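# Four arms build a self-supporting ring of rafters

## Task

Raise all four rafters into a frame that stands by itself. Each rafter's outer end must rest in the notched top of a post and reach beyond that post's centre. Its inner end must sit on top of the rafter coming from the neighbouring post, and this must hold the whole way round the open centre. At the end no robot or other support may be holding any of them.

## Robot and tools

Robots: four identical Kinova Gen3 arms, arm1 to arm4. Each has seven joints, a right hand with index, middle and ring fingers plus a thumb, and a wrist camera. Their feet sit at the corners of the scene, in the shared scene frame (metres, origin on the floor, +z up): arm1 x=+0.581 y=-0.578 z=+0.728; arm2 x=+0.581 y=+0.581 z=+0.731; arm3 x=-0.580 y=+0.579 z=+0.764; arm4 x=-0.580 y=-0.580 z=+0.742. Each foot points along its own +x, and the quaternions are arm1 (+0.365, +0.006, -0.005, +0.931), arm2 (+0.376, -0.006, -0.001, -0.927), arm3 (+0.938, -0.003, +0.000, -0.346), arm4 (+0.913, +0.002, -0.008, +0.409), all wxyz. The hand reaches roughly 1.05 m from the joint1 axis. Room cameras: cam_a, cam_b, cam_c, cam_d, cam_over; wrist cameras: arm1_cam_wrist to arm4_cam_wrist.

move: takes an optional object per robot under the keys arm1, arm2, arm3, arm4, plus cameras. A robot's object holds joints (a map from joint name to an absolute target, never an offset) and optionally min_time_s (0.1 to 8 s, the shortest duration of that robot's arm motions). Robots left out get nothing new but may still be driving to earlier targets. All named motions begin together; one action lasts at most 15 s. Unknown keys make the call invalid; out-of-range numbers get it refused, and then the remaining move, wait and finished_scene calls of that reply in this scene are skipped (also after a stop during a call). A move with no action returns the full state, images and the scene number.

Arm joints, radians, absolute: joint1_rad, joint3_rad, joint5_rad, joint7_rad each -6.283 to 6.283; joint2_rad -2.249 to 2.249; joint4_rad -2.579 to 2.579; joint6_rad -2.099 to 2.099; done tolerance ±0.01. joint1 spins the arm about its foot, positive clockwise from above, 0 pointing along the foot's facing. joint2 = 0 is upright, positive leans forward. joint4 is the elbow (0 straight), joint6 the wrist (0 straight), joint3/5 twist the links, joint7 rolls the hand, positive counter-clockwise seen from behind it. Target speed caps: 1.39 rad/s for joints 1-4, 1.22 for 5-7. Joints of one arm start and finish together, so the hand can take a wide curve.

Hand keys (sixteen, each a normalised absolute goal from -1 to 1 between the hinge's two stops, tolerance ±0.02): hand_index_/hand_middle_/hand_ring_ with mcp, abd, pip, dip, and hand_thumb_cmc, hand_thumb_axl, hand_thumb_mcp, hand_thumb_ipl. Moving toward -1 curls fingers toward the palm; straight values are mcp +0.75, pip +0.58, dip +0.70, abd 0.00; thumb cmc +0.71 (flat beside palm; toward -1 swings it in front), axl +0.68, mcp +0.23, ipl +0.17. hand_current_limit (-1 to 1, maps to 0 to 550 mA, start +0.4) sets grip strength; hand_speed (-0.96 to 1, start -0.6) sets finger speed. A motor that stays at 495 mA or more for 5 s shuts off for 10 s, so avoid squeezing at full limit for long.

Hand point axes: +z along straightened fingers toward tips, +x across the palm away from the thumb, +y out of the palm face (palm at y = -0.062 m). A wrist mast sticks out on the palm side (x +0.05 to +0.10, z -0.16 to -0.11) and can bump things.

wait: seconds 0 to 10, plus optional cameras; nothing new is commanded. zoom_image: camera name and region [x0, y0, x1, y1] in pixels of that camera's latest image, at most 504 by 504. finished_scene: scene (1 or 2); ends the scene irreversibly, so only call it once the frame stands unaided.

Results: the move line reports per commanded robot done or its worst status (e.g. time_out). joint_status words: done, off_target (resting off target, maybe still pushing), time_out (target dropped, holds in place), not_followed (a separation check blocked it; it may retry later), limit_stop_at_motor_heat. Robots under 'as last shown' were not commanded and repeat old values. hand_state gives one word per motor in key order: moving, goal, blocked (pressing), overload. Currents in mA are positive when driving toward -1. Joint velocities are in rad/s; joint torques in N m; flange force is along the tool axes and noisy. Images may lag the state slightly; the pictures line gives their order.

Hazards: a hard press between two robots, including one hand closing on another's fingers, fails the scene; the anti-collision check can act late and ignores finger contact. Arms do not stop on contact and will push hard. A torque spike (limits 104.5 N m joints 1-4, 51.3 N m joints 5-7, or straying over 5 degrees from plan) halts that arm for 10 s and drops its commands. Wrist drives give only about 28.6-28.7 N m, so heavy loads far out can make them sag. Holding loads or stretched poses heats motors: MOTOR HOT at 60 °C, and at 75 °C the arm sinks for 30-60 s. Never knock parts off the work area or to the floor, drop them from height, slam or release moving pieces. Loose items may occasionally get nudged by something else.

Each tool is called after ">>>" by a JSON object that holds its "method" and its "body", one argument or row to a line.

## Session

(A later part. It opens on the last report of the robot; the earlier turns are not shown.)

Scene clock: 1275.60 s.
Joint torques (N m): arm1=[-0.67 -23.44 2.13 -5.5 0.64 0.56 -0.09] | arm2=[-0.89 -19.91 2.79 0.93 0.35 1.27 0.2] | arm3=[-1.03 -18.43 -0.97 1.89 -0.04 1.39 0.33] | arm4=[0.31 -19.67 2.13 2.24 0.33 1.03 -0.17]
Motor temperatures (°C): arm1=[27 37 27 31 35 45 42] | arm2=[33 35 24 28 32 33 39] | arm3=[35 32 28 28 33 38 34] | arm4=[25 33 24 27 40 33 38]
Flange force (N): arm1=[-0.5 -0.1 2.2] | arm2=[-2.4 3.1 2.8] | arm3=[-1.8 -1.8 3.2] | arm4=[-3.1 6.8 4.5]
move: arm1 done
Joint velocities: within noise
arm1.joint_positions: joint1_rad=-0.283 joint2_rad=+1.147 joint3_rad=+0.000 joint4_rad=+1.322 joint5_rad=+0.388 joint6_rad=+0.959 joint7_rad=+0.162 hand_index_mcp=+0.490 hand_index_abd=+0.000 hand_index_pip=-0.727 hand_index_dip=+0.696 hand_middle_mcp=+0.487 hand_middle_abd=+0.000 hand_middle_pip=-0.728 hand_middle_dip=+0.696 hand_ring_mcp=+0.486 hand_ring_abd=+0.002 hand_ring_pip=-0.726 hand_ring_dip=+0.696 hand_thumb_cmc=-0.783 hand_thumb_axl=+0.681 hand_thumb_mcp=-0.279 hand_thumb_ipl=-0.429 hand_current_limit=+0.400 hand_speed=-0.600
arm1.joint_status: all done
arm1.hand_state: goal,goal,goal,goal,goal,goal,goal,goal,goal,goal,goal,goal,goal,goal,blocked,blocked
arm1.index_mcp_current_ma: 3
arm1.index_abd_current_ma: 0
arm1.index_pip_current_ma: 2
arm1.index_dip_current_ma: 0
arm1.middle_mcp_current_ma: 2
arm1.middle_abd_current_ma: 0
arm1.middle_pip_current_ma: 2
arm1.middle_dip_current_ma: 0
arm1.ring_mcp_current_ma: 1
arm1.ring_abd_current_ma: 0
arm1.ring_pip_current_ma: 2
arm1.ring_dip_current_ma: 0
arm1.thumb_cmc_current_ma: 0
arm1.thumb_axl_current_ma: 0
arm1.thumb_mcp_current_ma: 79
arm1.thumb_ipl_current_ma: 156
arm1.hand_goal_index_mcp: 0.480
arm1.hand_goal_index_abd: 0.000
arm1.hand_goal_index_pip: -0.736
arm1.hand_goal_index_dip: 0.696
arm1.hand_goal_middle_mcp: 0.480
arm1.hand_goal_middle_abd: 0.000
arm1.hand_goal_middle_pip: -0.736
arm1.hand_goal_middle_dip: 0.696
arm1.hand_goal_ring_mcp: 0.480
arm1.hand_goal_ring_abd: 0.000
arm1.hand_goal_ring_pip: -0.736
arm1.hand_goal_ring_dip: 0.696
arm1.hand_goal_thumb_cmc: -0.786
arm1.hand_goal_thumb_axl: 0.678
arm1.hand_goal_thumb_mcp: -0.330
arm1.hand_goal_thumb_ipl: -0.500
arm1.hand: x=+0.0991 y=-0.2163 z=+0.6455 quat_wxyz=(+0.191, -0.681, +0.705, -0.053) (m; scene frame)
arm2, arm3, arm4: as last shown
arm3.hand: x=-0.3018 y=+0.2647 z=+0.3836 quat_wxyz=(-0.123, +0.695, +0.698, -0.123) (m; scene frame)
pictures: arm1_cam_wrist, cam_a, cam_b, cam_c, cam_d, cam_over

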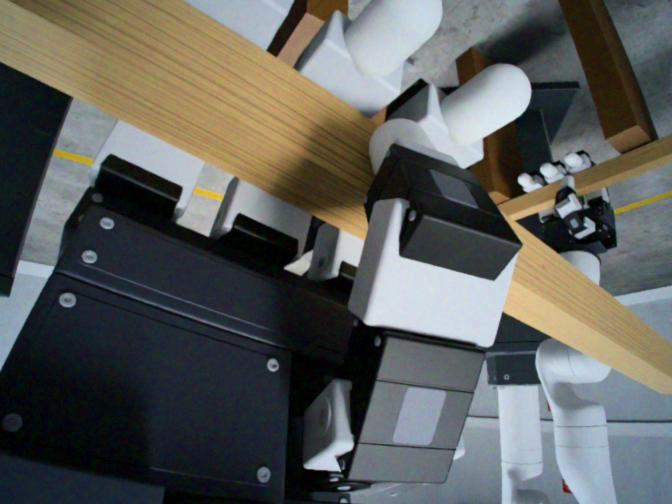

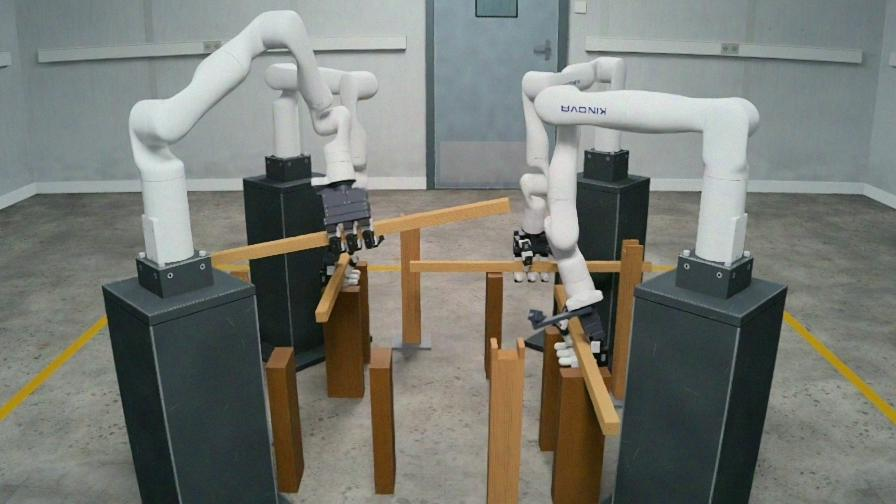

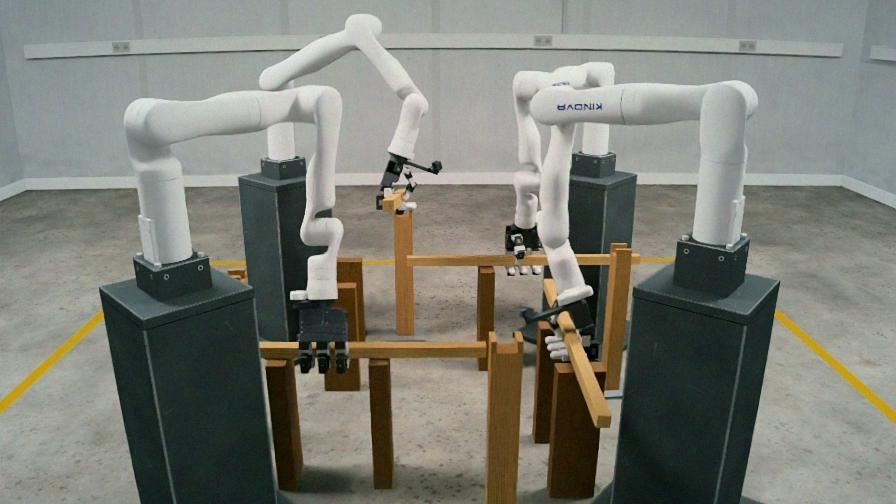

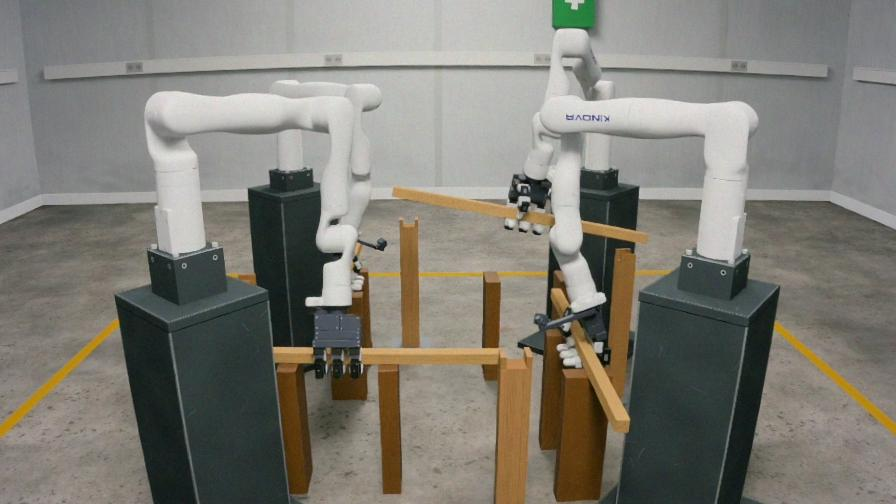

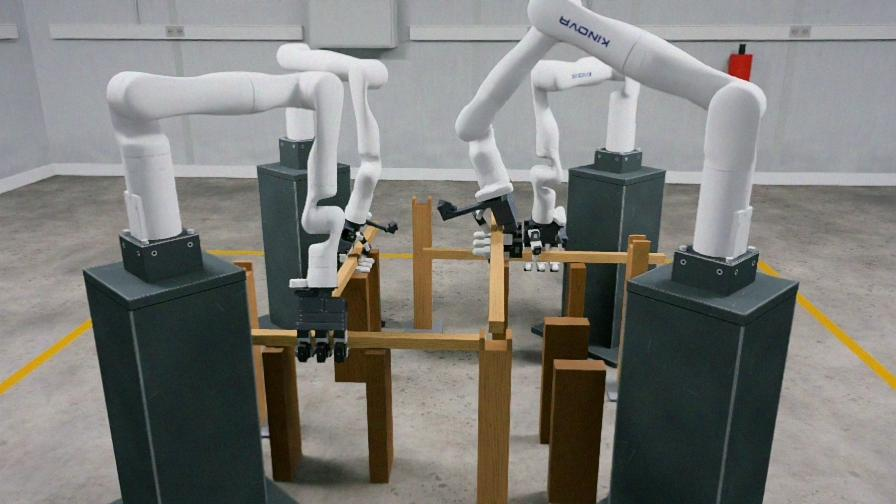

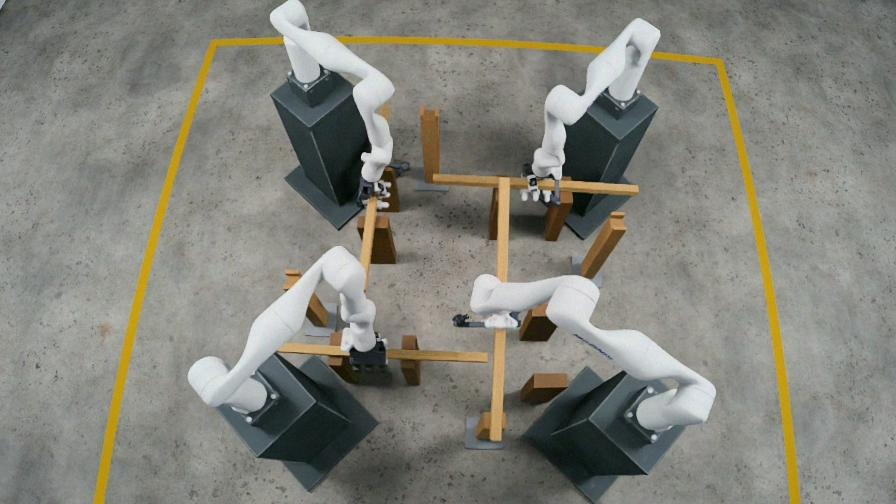

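>>> {"method": "move", "body": {
  "arm1": {"joints":{"joint1_rad":-0.2841,"joint2_rad":1.2410,"joint4_rad":1.2886,"joint5_rad":0.4050,"joint6_rad":0.9035,"joint7_rad":0.1322},"min_time_s":2},
  "cameras": ["cam_a","cam_c","cam_d","cam_over"]
}}

>>> {"method": "zoom_image", "body": {
  "camera": "cam_d",
  "region": [465, 310, 525, 370]
}}

>>> {"method": "zoom_image", "body": {
  "camera": "cam_c",
  "region": [590, 210, 670, 290]
}}

>>> {"method": "zoom_image", "body": {
  "camera": "cam_a",
  "region": [200, 180, 520, 400]
}}

Scene clock: 1317.63 s.
Joint torques (N m): arm1=[-0.65 -23.73 2.19 -5.08 0.57 0.58 -0.08] | arm2=[-0.89 -19.89 2.77 0.89 0.35 1.25 0.17] | arm3=[-0.99 -18.5 -1.01 1.94 -0.07 1.38 0.34] | arm4=[0.34 -19.6 2.18 2.22 0.33 1.08 -0.16]
Motor temperatures (°C): arm1=[27 39 27 31 34 45 42] | arm2=[33 35 24 28 32 33 39] | arm3=[35 32 28 28 33 38 34] | arm4=[25 32 24 27 40 33 38]
Flange force (N): arm1=[-0.5 0.0 2.1] | arm2=[-2.4 3.1 2.7] | arm3=[-1.8 -1.6 3.4] | arm4=[-2.9 6.6 4.3]
move: arm1 done
Joint velocities: within noise
arm1.joint_positions: joint1_rad=-0.284 joint2_rad=+1.241 joint3_rad=+0.000 joint4_rad=+1.289 joint5_rad=+0.405 joint6_rad=+0.904 joint7_rad=+0.132 hand_index_mcp=+0.490 hand_index_abd=+0.000 hand_index_pip=-0.727 hand_index_dip=+0.696 hand_middle_mcp=+0.487 hand_middle_abd=+0.000 hand_middle_pip=-0.728 hand_middle_dip=+0.696 hand_ring_mcp=+0.486 hand_ring_abd=+0.002 hand_ring_pip=-0.726 hand_ring_dip=+0.696 hand_thumb_cmc=-0.783 hand_thumb_axl=+0.681 hand_thumb_mcp=-0.279 hand_thumb_ipl=-0.429 hand_current_limit=+0.400 hand_speed=-0.600
arm1.joint_status: all done
arm1.hand_state: goal,goal,goal,goal,goal,goal,goal,goal,goal,goal,goal,goal,goal,goal,blocked,blocked
arm1.index_mcp_current_ma: 3
arm1.index_abd_current_ma: 0
arm1.index_pip_current_ma: 2
arm1.index_dip_current_ma: 0
arm1.middle_mcp_current_ma: 2
arm1.middle_abd_current_ma: 0
arm1.middle_pip_current_ma: 2
arm1.middle_dip_current_ma: 0
arm1.ring_mcp_current_ma: 1
arm1.ring_abd_current_ma: 0
arm1.ring_pip_current_ma: 2
arm1.ring_dip_current_ma: 0
arm1.thumb_cmc_current_ma: 0
arm1.thumb_axl_current_ma: 0
arm1.thumb_mcp_current_ma: 79
arm1.thumb_ipl_current_ma: 156
arm1.hand_goal_index_mcp: 0.480
arm1.hand_goal_index_abd: 0.000
arm1.hand_goal_index_pip: -0.736
arm1.hand_goal_index_dip: 0.696
arm1.hand_goal_middle_mcp: 0.480
arm1.hand_goal_middle_abd: 0.000
arm1.hand_goal_middle_pip: -0.736
arm1.hand_goal_middle_dip: 0.696
arm1.hand_goal_ring_mcp: 0.480
arm1.hand_goal_ring_abd: 0.000
arm1.hand_goal_ring_pip: -0.736
arm1.hand_goal_ring_dip: 0.696
arm1.hand_goal_thumb_cmc: -0.786
arm1.hand_goal_thumb_axl: 0.678
arm1.hand_goal_thumb_mcp: -0.330
arm1.hand_goal_thumb_ipl: -0.500
arm1.hand: x=+0.0991 y=-0.2164 z=+0.5974 quat_wxyz=(+0.191, -0.681, +0.705, -0.053) (m; scene frame)
arm2, arm3, arm4: as last shown
pictures: cam_a, cam_c, cam_d, cam_over

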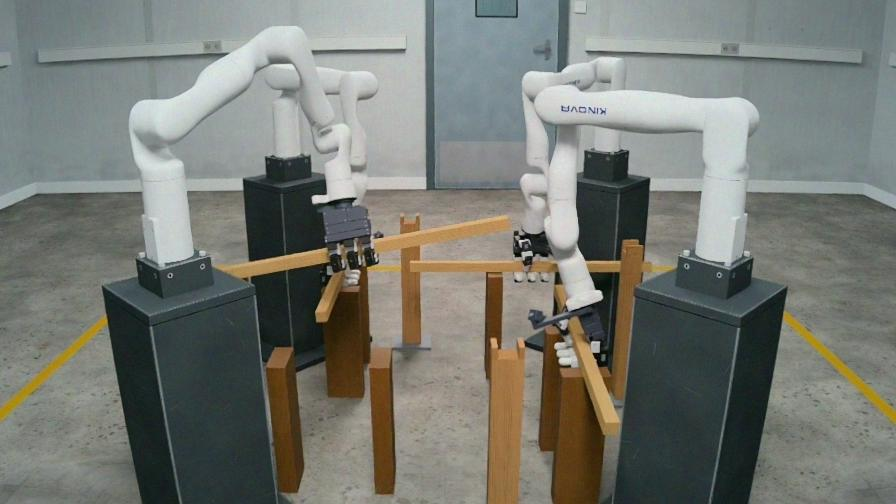

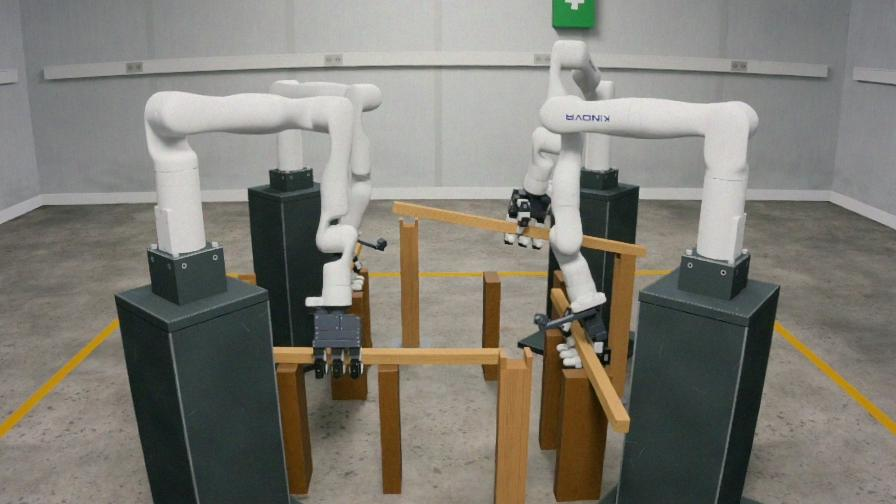

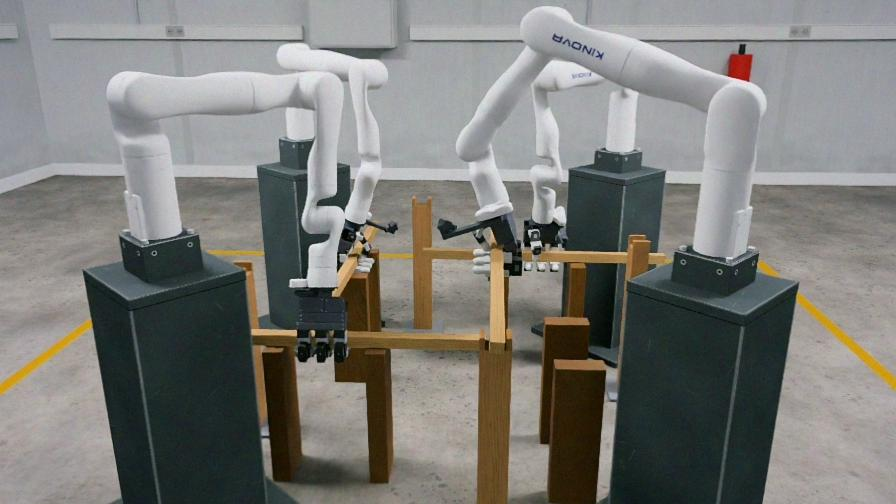

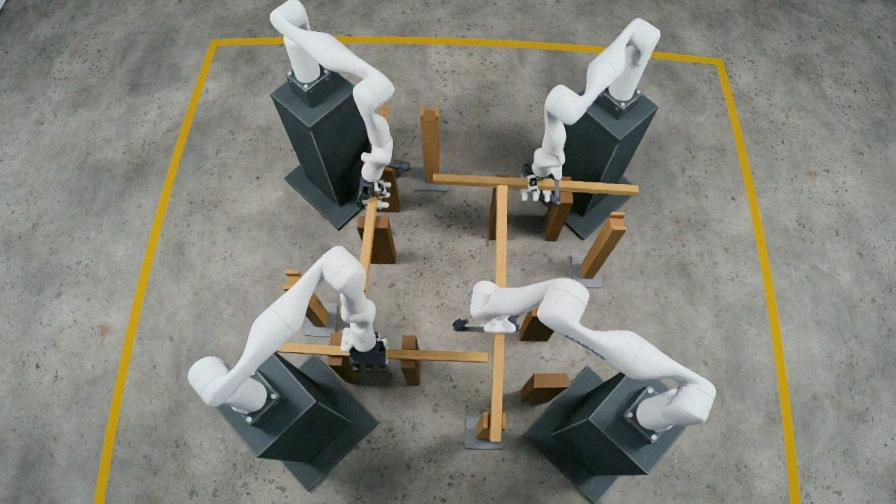

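Scaled by 8.400 from the camera's 896x504 image, which has a finer 1280x720 frame.

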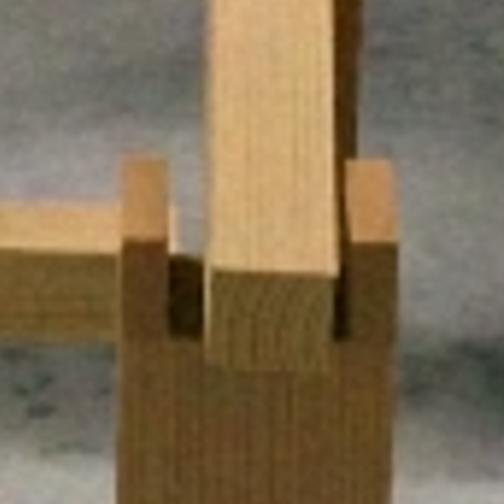

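Scaled by 6.300 from the camera's 896x504 image, which has a finer 1280x720 frame.

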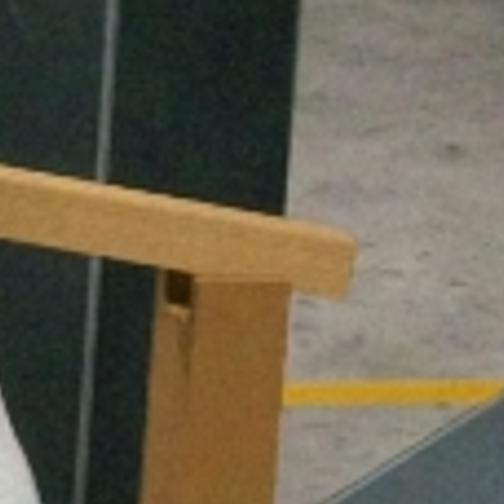

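Scaled by 1.575 from the camera's 896x504 image, which has a finer 1280x720 frame.

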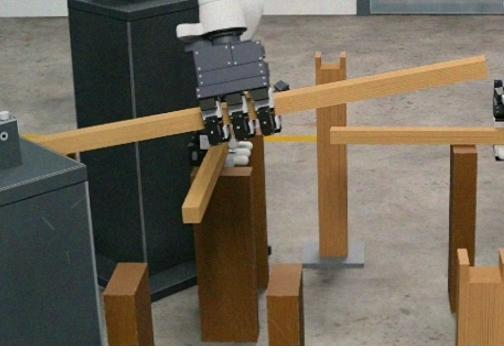

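>>> {"method": "move", "body": {
  "arm1": {"joints":{"joint1_rad":-0.2866,"joint2_rad":1.2689,"joint4_rad":1.2650,"joint5_rad":0.4053,"joint6_rad":0.9001,"joint7_rad":0.1284},"min_time_s":2},
  "arm4": {"joints":{"joint1_rad":-0.0178,"joint2_rad":1.4317,"joint4_rad":1.7506,"joint5_rad":0.7896,"joint6_rad":0.3293,"joint7_rad":-0.0446},"min_time_s":2.5},
  "cameras": ["arm4_cam_wrist","cam_c","cam_d"]
}}

>>> {"method": "zoom_image", "body": {
  "camera": "cam_d",
  "region": [465, 310, 525, 370]
}}

>>> {"method": "zoom_image", "body": {
  "camera": "cam_c",
  "region": [590, 210, 670, 290]
}}

Scene clock: 1485.30 s.
Joint torques (N m): arm1=[-0.65 -23.87 2.23 -5.03 0.57 0.58 -0.09] | arm2=[-0.86 -19.93 2.78 0.88 0.34 1.25 0.18] | arm3=[-1.03 -18.6 -1.05 1.92 0 1.36 0.35] | arm4=[0.29 -19.51 2.08 2.11 0.39 1.1 -0.13]
Motor temperatures (°C): arm1=[27 38 27 31 34 44 42] | arm2=[33 35 24 28 32 33 39] | arm3=[35 31 28 28 33 37 34] | arm4=[25 32 24 27 40 33 37]
Flange force (N): arm1=[-0.5 0.1 2.1] | arm2=[-2.2 3.0 2.7] | arm3=[-1.9 -1.6 3.6] | arm4=[-2.9 6.2 3.5]
move: arm1 done; arm4 done
Joint velocities: within noise
arm1.joint_positions: joint1_rad=-0.287 joint2_rad=+1.269 joint3_rad=+0.000 joint4_rad=+1.265 joint5_rad=+0.405 joint6_rad=+0.900 joint7_rad=+0.128 hand_index_mcp=+0.490 hand_index_abd=+0.000 hand_index_pip=-0.727 hand_index_dip=+0.696 hand_middle_mcp=+0.487 hand_middle_abd=+0.000 hand_middle_pip=-0.728 hand_middle_dip=+0.696 hand_ring_mcp=+0.486 hand_ring_abd=+0.002 hand_ring_pip=-0.726 hand_ring_dip=+0.696 hand_thumb_cmc=-0.783 hand_thumb_axl=+0.681 hand_thumb_mcp=-0.279 hand_thumb_ipl=-0.429 hand_current_limit=+0.400 hand_speed=-0.600
arm1.joint_status: all done
arm1.hand_state: goal,goal,goal,goal,goal,goal,goal,goal,goal,goal,goal,goal,goal,goal,blocked,blocked
arm1.index_mcp_current_ma: 3
arm1.index_abd_current_ma: 0
arm1.index_pip_current_ma: 2
arm1.index_dip_current_ma: 0
arm1.middle_mcp_current_ma: 2
arm1.middle_abd_current_ma: 0
arm1.middle_pip_current_ma: 2
arm1.middle_dip_current_ma: 0
arm1.ring_mcp_current_ma: 1
arm1.ring_abd_current_ma: 0
arm1.ring_pip_current_ma: 2
arm1.ring_dip_current_ma: 0
arm1.thumb_cmc_current_ma: 0
arm1.thumb_axl_current_ma: 0
arm1.thumb_mcp_current_ma: 79
arm1.thumb_ipl_current_ma: 156
arm1.hand_goal_index_mcp: 0.480
arm1.hand_goal_index_abd: 0.000
arm1.hand_goal_index_pip: -0.736
arm1.hand_goal_index_dip: 0.696
arm1.hand_goal_middle_mcp: 0.480
arm1.hand_goal_middle_abd: 0.000
arm1.hand_goal_middle_pip: -0.736
arm1.hand_goal_middle_dip: 0.696
arm1.hand_goal_ring_mcp: 0.480
arm1.hand_goal_ring_abd: 0.000
arm1.hand_goal_ring_pip: -0.736
arm1.hand_goal_ring_dip: 0.696
arm1.hand_goal_thumb_cmc: -0.786
arm1.hand_goal_thumb_axl: 0.678
arm1.hand_goal_thumb_mcp: -0.330
arm1.hand_goal_thumb_ipl: -0.500
arm1.hand: x=+0.0960 y=-0.2164 z=+0.5855 quat_wxyz=(+0.191, -0.681, +0.705, -0.053) (m; scene frame)
arm2, arm3: as last shown
arm4.joint_positions: joint1_rad=-0.018 joint2_rad=+1.432 joint3_rad=+0.000 joint4_rad=+1.751 joint5_rad=+0.790 joint6_rad=+0.329 joint7_rad=-0.045 hand_index_mcp=+0.493 hand_index_abd=+0.000 hand_index_pip=-0.729 hand_index_dip=+0.696 hand_middle_mcp=+0.486 hand_middle_abd=+0.000 hand_middle_pip=-0.725 hand_middle_dip=+0.696 hand_ring_mcp=+0.487 hand_ring_abd=+0.000 hand_ring_pip=-0.726 hand_ring_dip=+0.696 hand_thumb_cmc=-0.783 hand_thumb_axl=+0.682 hand_thumb_mcp=-0.281 hand_thumb_ipl=-0.414 hand_current_limit=+0.400 hand_speed=-0.600
arm4.joint_status: all done
arm4.hand_state: goal,goal,goal,goal,goal,goal,goal,goal,goal,goal,goal,goal,goal,goal,blocked,blocked
arm4.index_mcp_current_ma: 37
arm4.index_abd_current_ma: 0
arm4.index_pip_current_ma: 18
arm4.index_dip_current_ma: 0
arm4.middle_mcp_current_ma: 16
arm4.middle_abd_current_ma: 0
arm4.middle_pip_current_ma: 28
arm4.middle_dip_current_ma: 0
arm4.ring_mcp_current_ma: 17
arm4.ring_abd_current_ma: 0
arm4.ring_pip_current_ma: 25
arm4.ring_dip_current_ma: 0
arm4.thumb_cmc_current_ma: 7
arm4.thumb_axl_current_ma: 10
arm4.thumb_mcp_current_ma: 234
arm4.thumb_ipl_current_ma: 385
arm4.hand_goal_index_mcp: 0.480
arm4.hand_goal_index_abd: 0.000
arm4.hand_goal_index_pip: -0.736
arm4.hand_goal_index_dip: 0.696
arm4.hand_goal_middle_mcp: 0.480
arm4.hand_goal_middle_abd: 0.000
arm4.hand_goal_middle_pip: -0.736
arm4.hand_goal_middle_dip: 0.696
arm4.hand_goal_ring_mcp: 0.480
arm4.hand_goal_ring_abd: 0.000
arm4.hand_goal_ring_pip: -0.736
arm4.hand_goal_ring_dip: 0.696
arm4.hand_goal_thumb_cmc: -0.786
arm4.hand_goal_thumb_axl: 0.678
arm4.hand_goal_thumb_mcp: -0.330
arm4.hand_goal_thumb_ipl: -0.500
arm4.hand: x=-0.2742 y=-0.3127 z=+0.4652 quat_wxyz=(+0.003, -0.018, +0.985, -0.173) (m; scene frame)
pictures: arm4_cam_wrist, cam_c, cam_d

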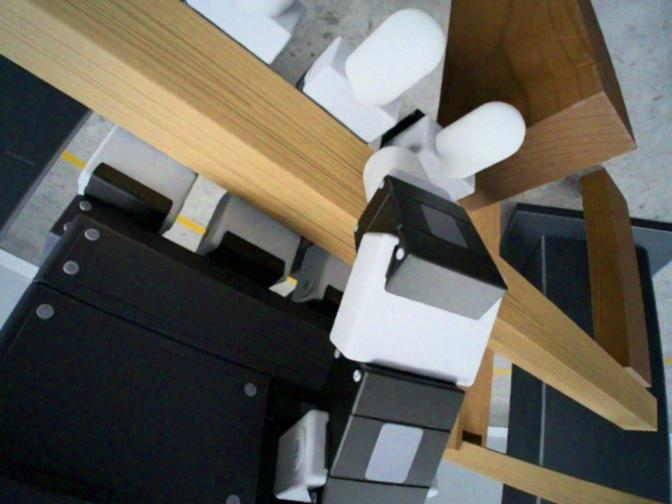

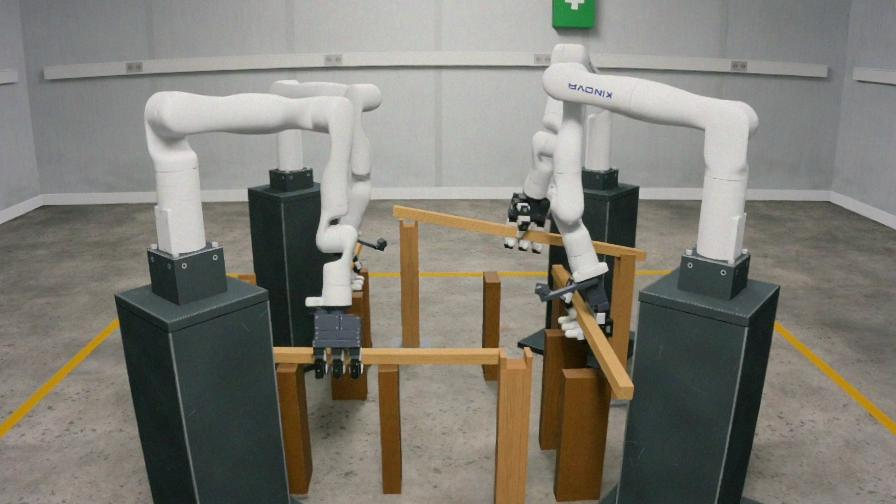

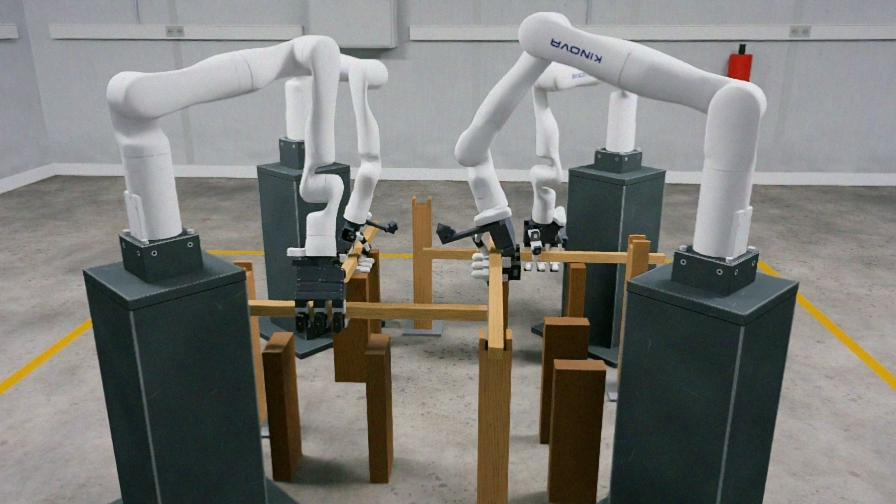

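Scaled by 8.400 from the camera's 896x504 image, which has a finer 1280x720 frame.

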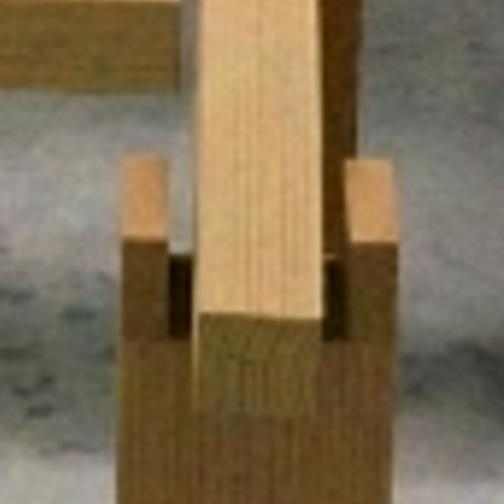

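Scaled by 6.300 from the camera's 896x504 image, which has a finer 1280x720 frame.

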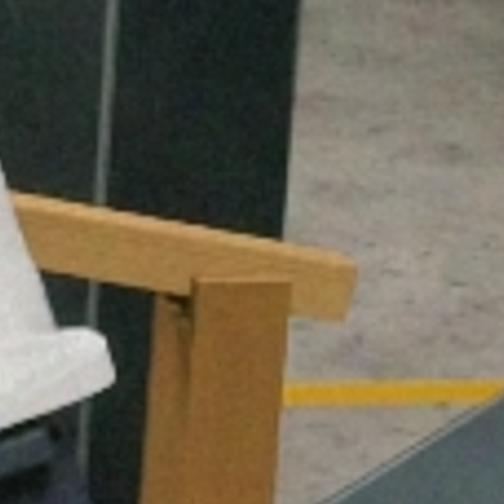

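>>> {"method": "move", "body": {
  "arm4": {"joints":{"joint1_rad":-0.3600,"joint2_rad":1.4141,"joint4_rad":2.0342,"joint5_rad":1.3427,"joint6_rad":0.1313,"joint7_rad":-0.9547},"min_time_s":4},
  "cameras": ["cam_c","cam_d","cam_over"]
}}

>>> {"method": "move", "body": {
  "arm4": {"joints":{"joint1_rad":-0.5965,"joint2_rad":0.9758,"joint4_rad":2.3159,"joint5_rad":0.7801,"joint6_rad":0.2676,"joint7_rad":-0.6891},"min_time_s":4},
  "cameras": ["cam_c","cam_d","cam_over"]
}}

Scene clock: 1495.27 s.
Joint torques (N m): arm1=[-0.64 -23.9 2.21 -5.08 0.58 0.62 -0.08] | arm2=[-0.87 -19.9 2.75 0.9 0.33 1.26 0.2] | arm3=[-1.13 -18.45 -1 1.88 -0.06 1.43 0.35] | arm4=[0.44 -16.8 1.81 4.87 0.26 0.63 -0.11]
Motor temperatures (°C): arm1=[27 38 27 31 34 44 42] | arm2=[33 35 24 28 32 33 39] | arm3=[35 31 28 28 33 37 34] | arm4=[25 32 24 27 40 33 37]
Flange force (N): arm1=[-0.4 -0.2 2.2] | arm2=[-2.2 3.0 2.7] | arm3=[-1.9 -2.0 3.3] | arm4=no reading
move: arm4 done
Joint velocities: within noise
arm1, arm2, arm3: as last shown
arm4.joint_positions: joint1_rad=-0.360 joint2_rad=+1.414 joint3_rad=+0.000 joint4_rad=+2.034 joint5_rad=+1.343 joint6_rad=+0.131 joint7_rad=-0.955 hand_index_mcp=+0.493 hand_index_abd=+0.000 hand_index_pip=-0.729 hand_index_dip=+0.696 hand_middle_mcp=+0.486 hand_middle_abd=+0.000 hand_middle_pip=-0.726 hand_middle_dip=+0.696 hand_ring_mcp=+0.487 hand_ring_abd=+0.000 hand_ring_pip=-0.727 hand_ring_dip=+0.696 hand_thumb_cmc=-0.783 hand_thumb_axl=+0.681 hand_thumb_mcp=-0.281 hand_thumb_ipl=-0.418 hand_current_limit=+0.400 hand_speed=-0.600
arm4.joint_status: all done
arm4.hand_state: goal,goal,goal,goal,goal,goal,goal,goal,goal,goal,goal,goal,goal,goal,blocked,blocked
arm4.index_mcp_current_ma: 37
arm4.index_abd_current_ma: 0
arm4.index_pip_current_ma: 18
arm4.index_dip_current_ma: 0
arm4.middle_mcp_current_ma: 17
arm4.middle_abd_current_ma: 0
arm4.middle_pip_current_ma: 28
arm4.middle_dip_current_ma: 0
arm4.ring_mcp_current_ma: 18
arm4.ring_abd_current_ma: 0
arm4.ring_pip_current_ma: 24
arm4.ring_dip_current_ma: 0
arm4.thumb_cmc_current_ma: 7
arm4.thumb_axl_current_ma: 8
arm4.thumb_mcp_current_ma: 236
arm4.thumb_ipl_current_ma: 385
arm4.hand_goal_index_mcp: 0.480
arm4.hand_goal_index_abd: 0.000
arm4.hand_goal_index_pip: -0.736
arm4.hand_goal_index_dip: 0.696
arm4.hand_goal_middle_mcp: 0.480
arm4.hand_goal_middle_abd: 0.000
arm4.hand_goal_middle_pip: -0.736
arm4.hand_goal_middle_dip: 0.696
arm4.hand_goal_ring_mcp: 0.480
arm4.hand_goal_ring_abd: 0.000
arm4.hand_goal_ring_pip: -0.736
arm4.hand_goal_ring_dip: 0.696
arm4.hand_goal_thumb_cmc: -0.786
arm4.hand_goal_thumb_axl: 0.678
arm4.hand_goal_thumb_mcp: -0.330
arm4.hand_goal_thumb_ipl: -0.500
arm4.hand: x=-0.4182 y=-0.3125 z=+0.4850 quat_wxyz=(+0.003, -0.018, +0.985, -0.173) (m; scene frame)
pictures: cam_c, cam_d, cam_over

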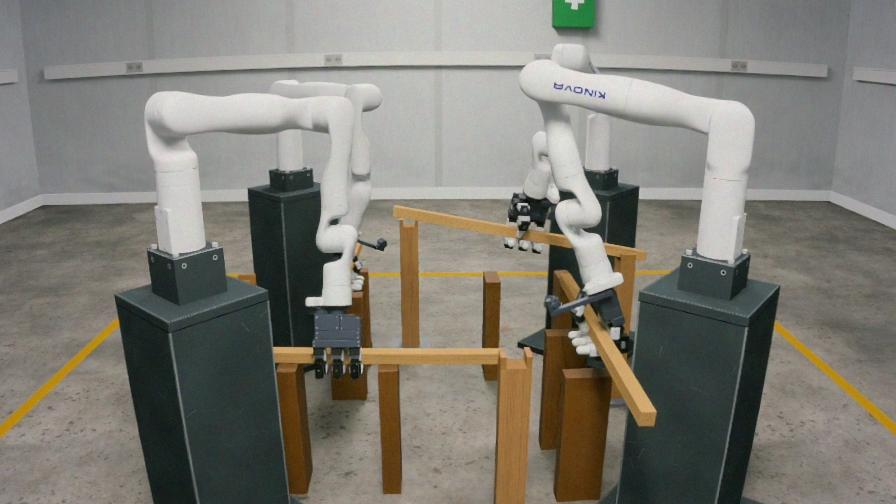

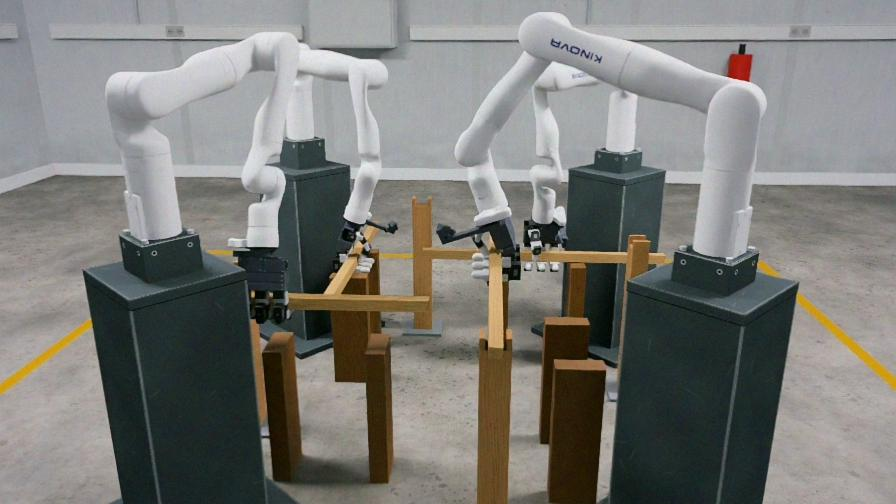

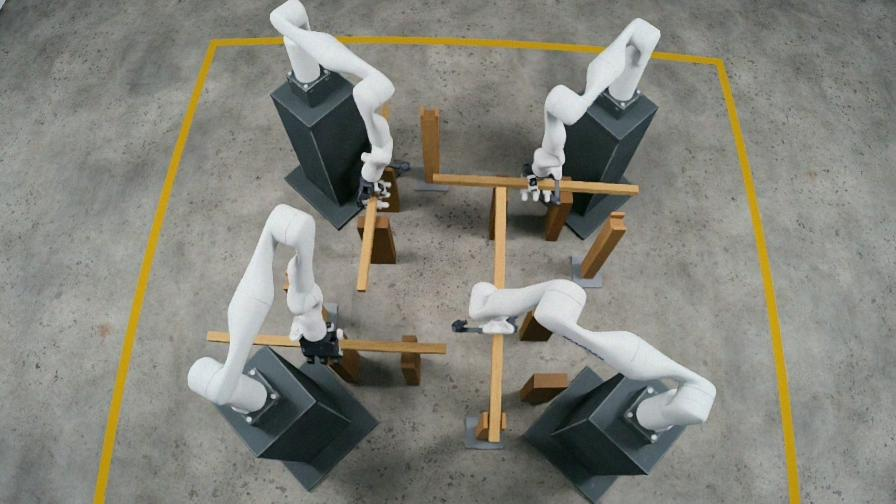

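Scene clock: 1499.57 s.
Joint torques (N m): arm1=[-0.64 -23.89 2.2 -5 0.59 0.59 -0.05] | arm2=[-0.87 -19.92 2.73 0.89 0.32 1.25 0.2] | arm3=[-1.03 -18.49 -1 1.92 -0.03 1.43 0.32] | arm4=[0.45 -14.94 2.07 3.37 0.26 1.22 -0.21]
Motor temperatures (°C): arm1=[27 38 27 31 34 44 42] | arm2=[33 35 24 28 32 33 39] | arm3=[35 31 28 28 33 37 34] | arm4=[25 32 24 27 40 33 37]
Flange force (N): arm1=[-0.5 0.2 2.1] | arm2=[-2.2 2.9 2.8] | arm3=[-1.8 -1.8 3.4] | arm4=[1.3 7.5 -0.4]
move: arm4 done
Joint velocities: within noise
arm1, arm2, arm3: as last shown
arm4.joint_positions: joint1_rad=-0.597 joint2_rad=+0.976 joint3_rad=+0.000 joint4_rad=+2.316 joint5_rad=+0.780 joint6_rad=+0.268 joint7_rad=-0.689 hand_index_mcp=+0.493 hand_index_abd=+0.000 hand_index_pip=-0.729 hand_index_dip=+0.696 hand_middle_mcp=+0.487 hand_middle_abd=+0.000 hand_middle_pip=-0.726 hand_middle_dip=+0.696 hand_ring_mcp=+0.488 hand_ring_abd=+0.000 hand_ring_pip=-0.727 hand_ring_dip=+0.696 hand_thumb_cmc=-0.783 hand_thumb_axl=+0.680 hand_thumb_mcp=-0.280 hand_thumb_ipl=-0.421 hand_current_limit=+0.400 hand_speed=-0.600
arm4.joint_status: all done
arm4.hand_state: goal,goal,goal,goal,goal,goal,goal,goal,goal,goal,goal,goal,goal,goal,blocked,blocked
arm4.index_mcp_current_ma: 37
arm4.index_abd_current_ma: 0
arm4.index_pip_current_ma: 18
arm4.index_dip_current_ma: 0
arm4.middle_mcp_current_ma: 18
arm4.middle_abd_current_ma: 0
arm4.middle_pip_current_ma: 27
arm4.middle_dip_current_ma: 0
arm4.ring_mcp_current_ma: 20
arm4.ring_abd_current_ma: 0
arm4.ring_pip_current_ma: 23
arm4.ring_dip_current_ma: 0
arm4.thumb_cmc_current_ma: 7
arm4.thumb_axl_current_ma: 5
arm4.thumb_mcp_current_ma: 239
arm4.thumb_ipl_current_ma: 385
arm4.hand_goal_index_mcp: 0.480
arm4.hand_goal_index_abd: 0.000
arm4.hand_goal_index_pip: -0.736
arm4.hand_goal_index_dip: 0.696
arm4.hand_goal_middle_mcp: 0.480
arm4.hand_goal_middle_abd: 0.000
arm4.hand_goal_middle_pip: -0.736
arm4.hand_goal_middle_dip: 0.696
arm4.hand_goal_ring_mcp: 0.480
arm4.hand_goal_ring_abd: 0.000
arm4.hand_goal_ring_pip: -0.736
arm4.hand_goal_ring_dip: 0.696
arm4.hand_goal_thumb_cmc: -0.786
arm4.hand_goal_thumb_axl: 0.678
arm4.hand_goal_thumb_mcp: -0.330
arm4.hand_goal_thumb_ipl: -0.500
arm4.hand: x=-0.4448 y=-0.3100 z=+0.6511 quat_wxyz=(+0.080, +0.014, +0.982, -0.173) (m; scene frame)
pictures: cam_c, cam_d, cam_over

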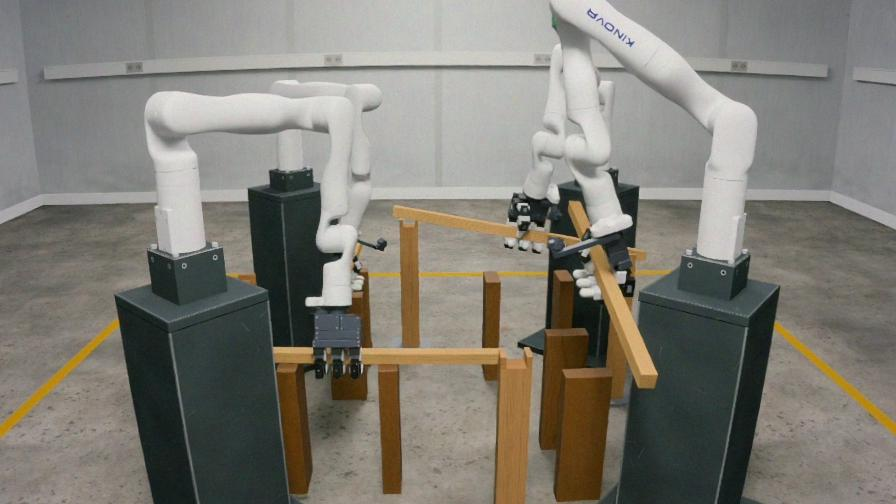

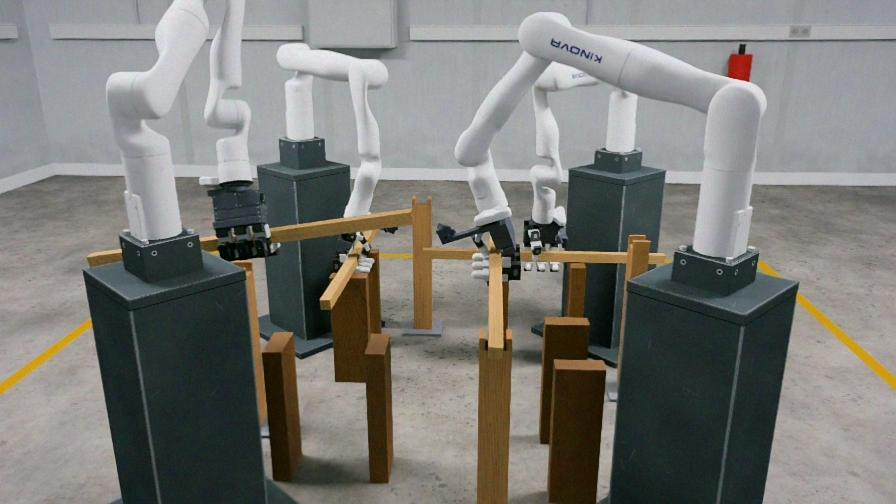

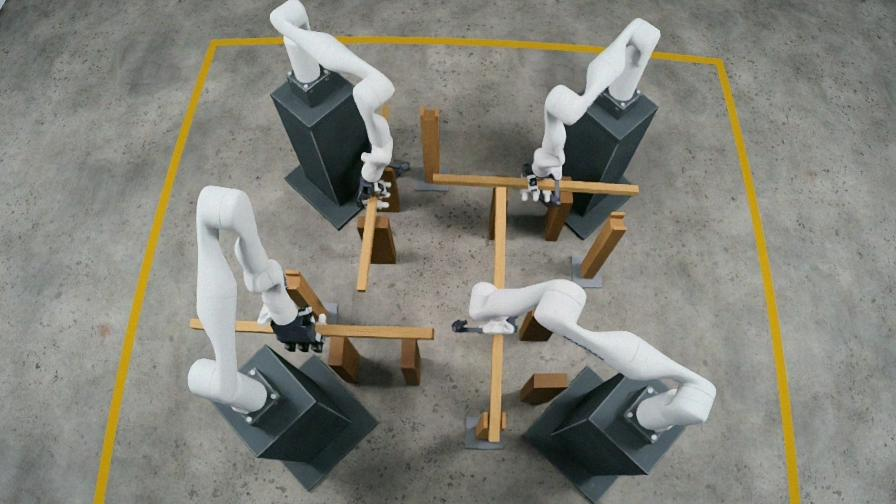

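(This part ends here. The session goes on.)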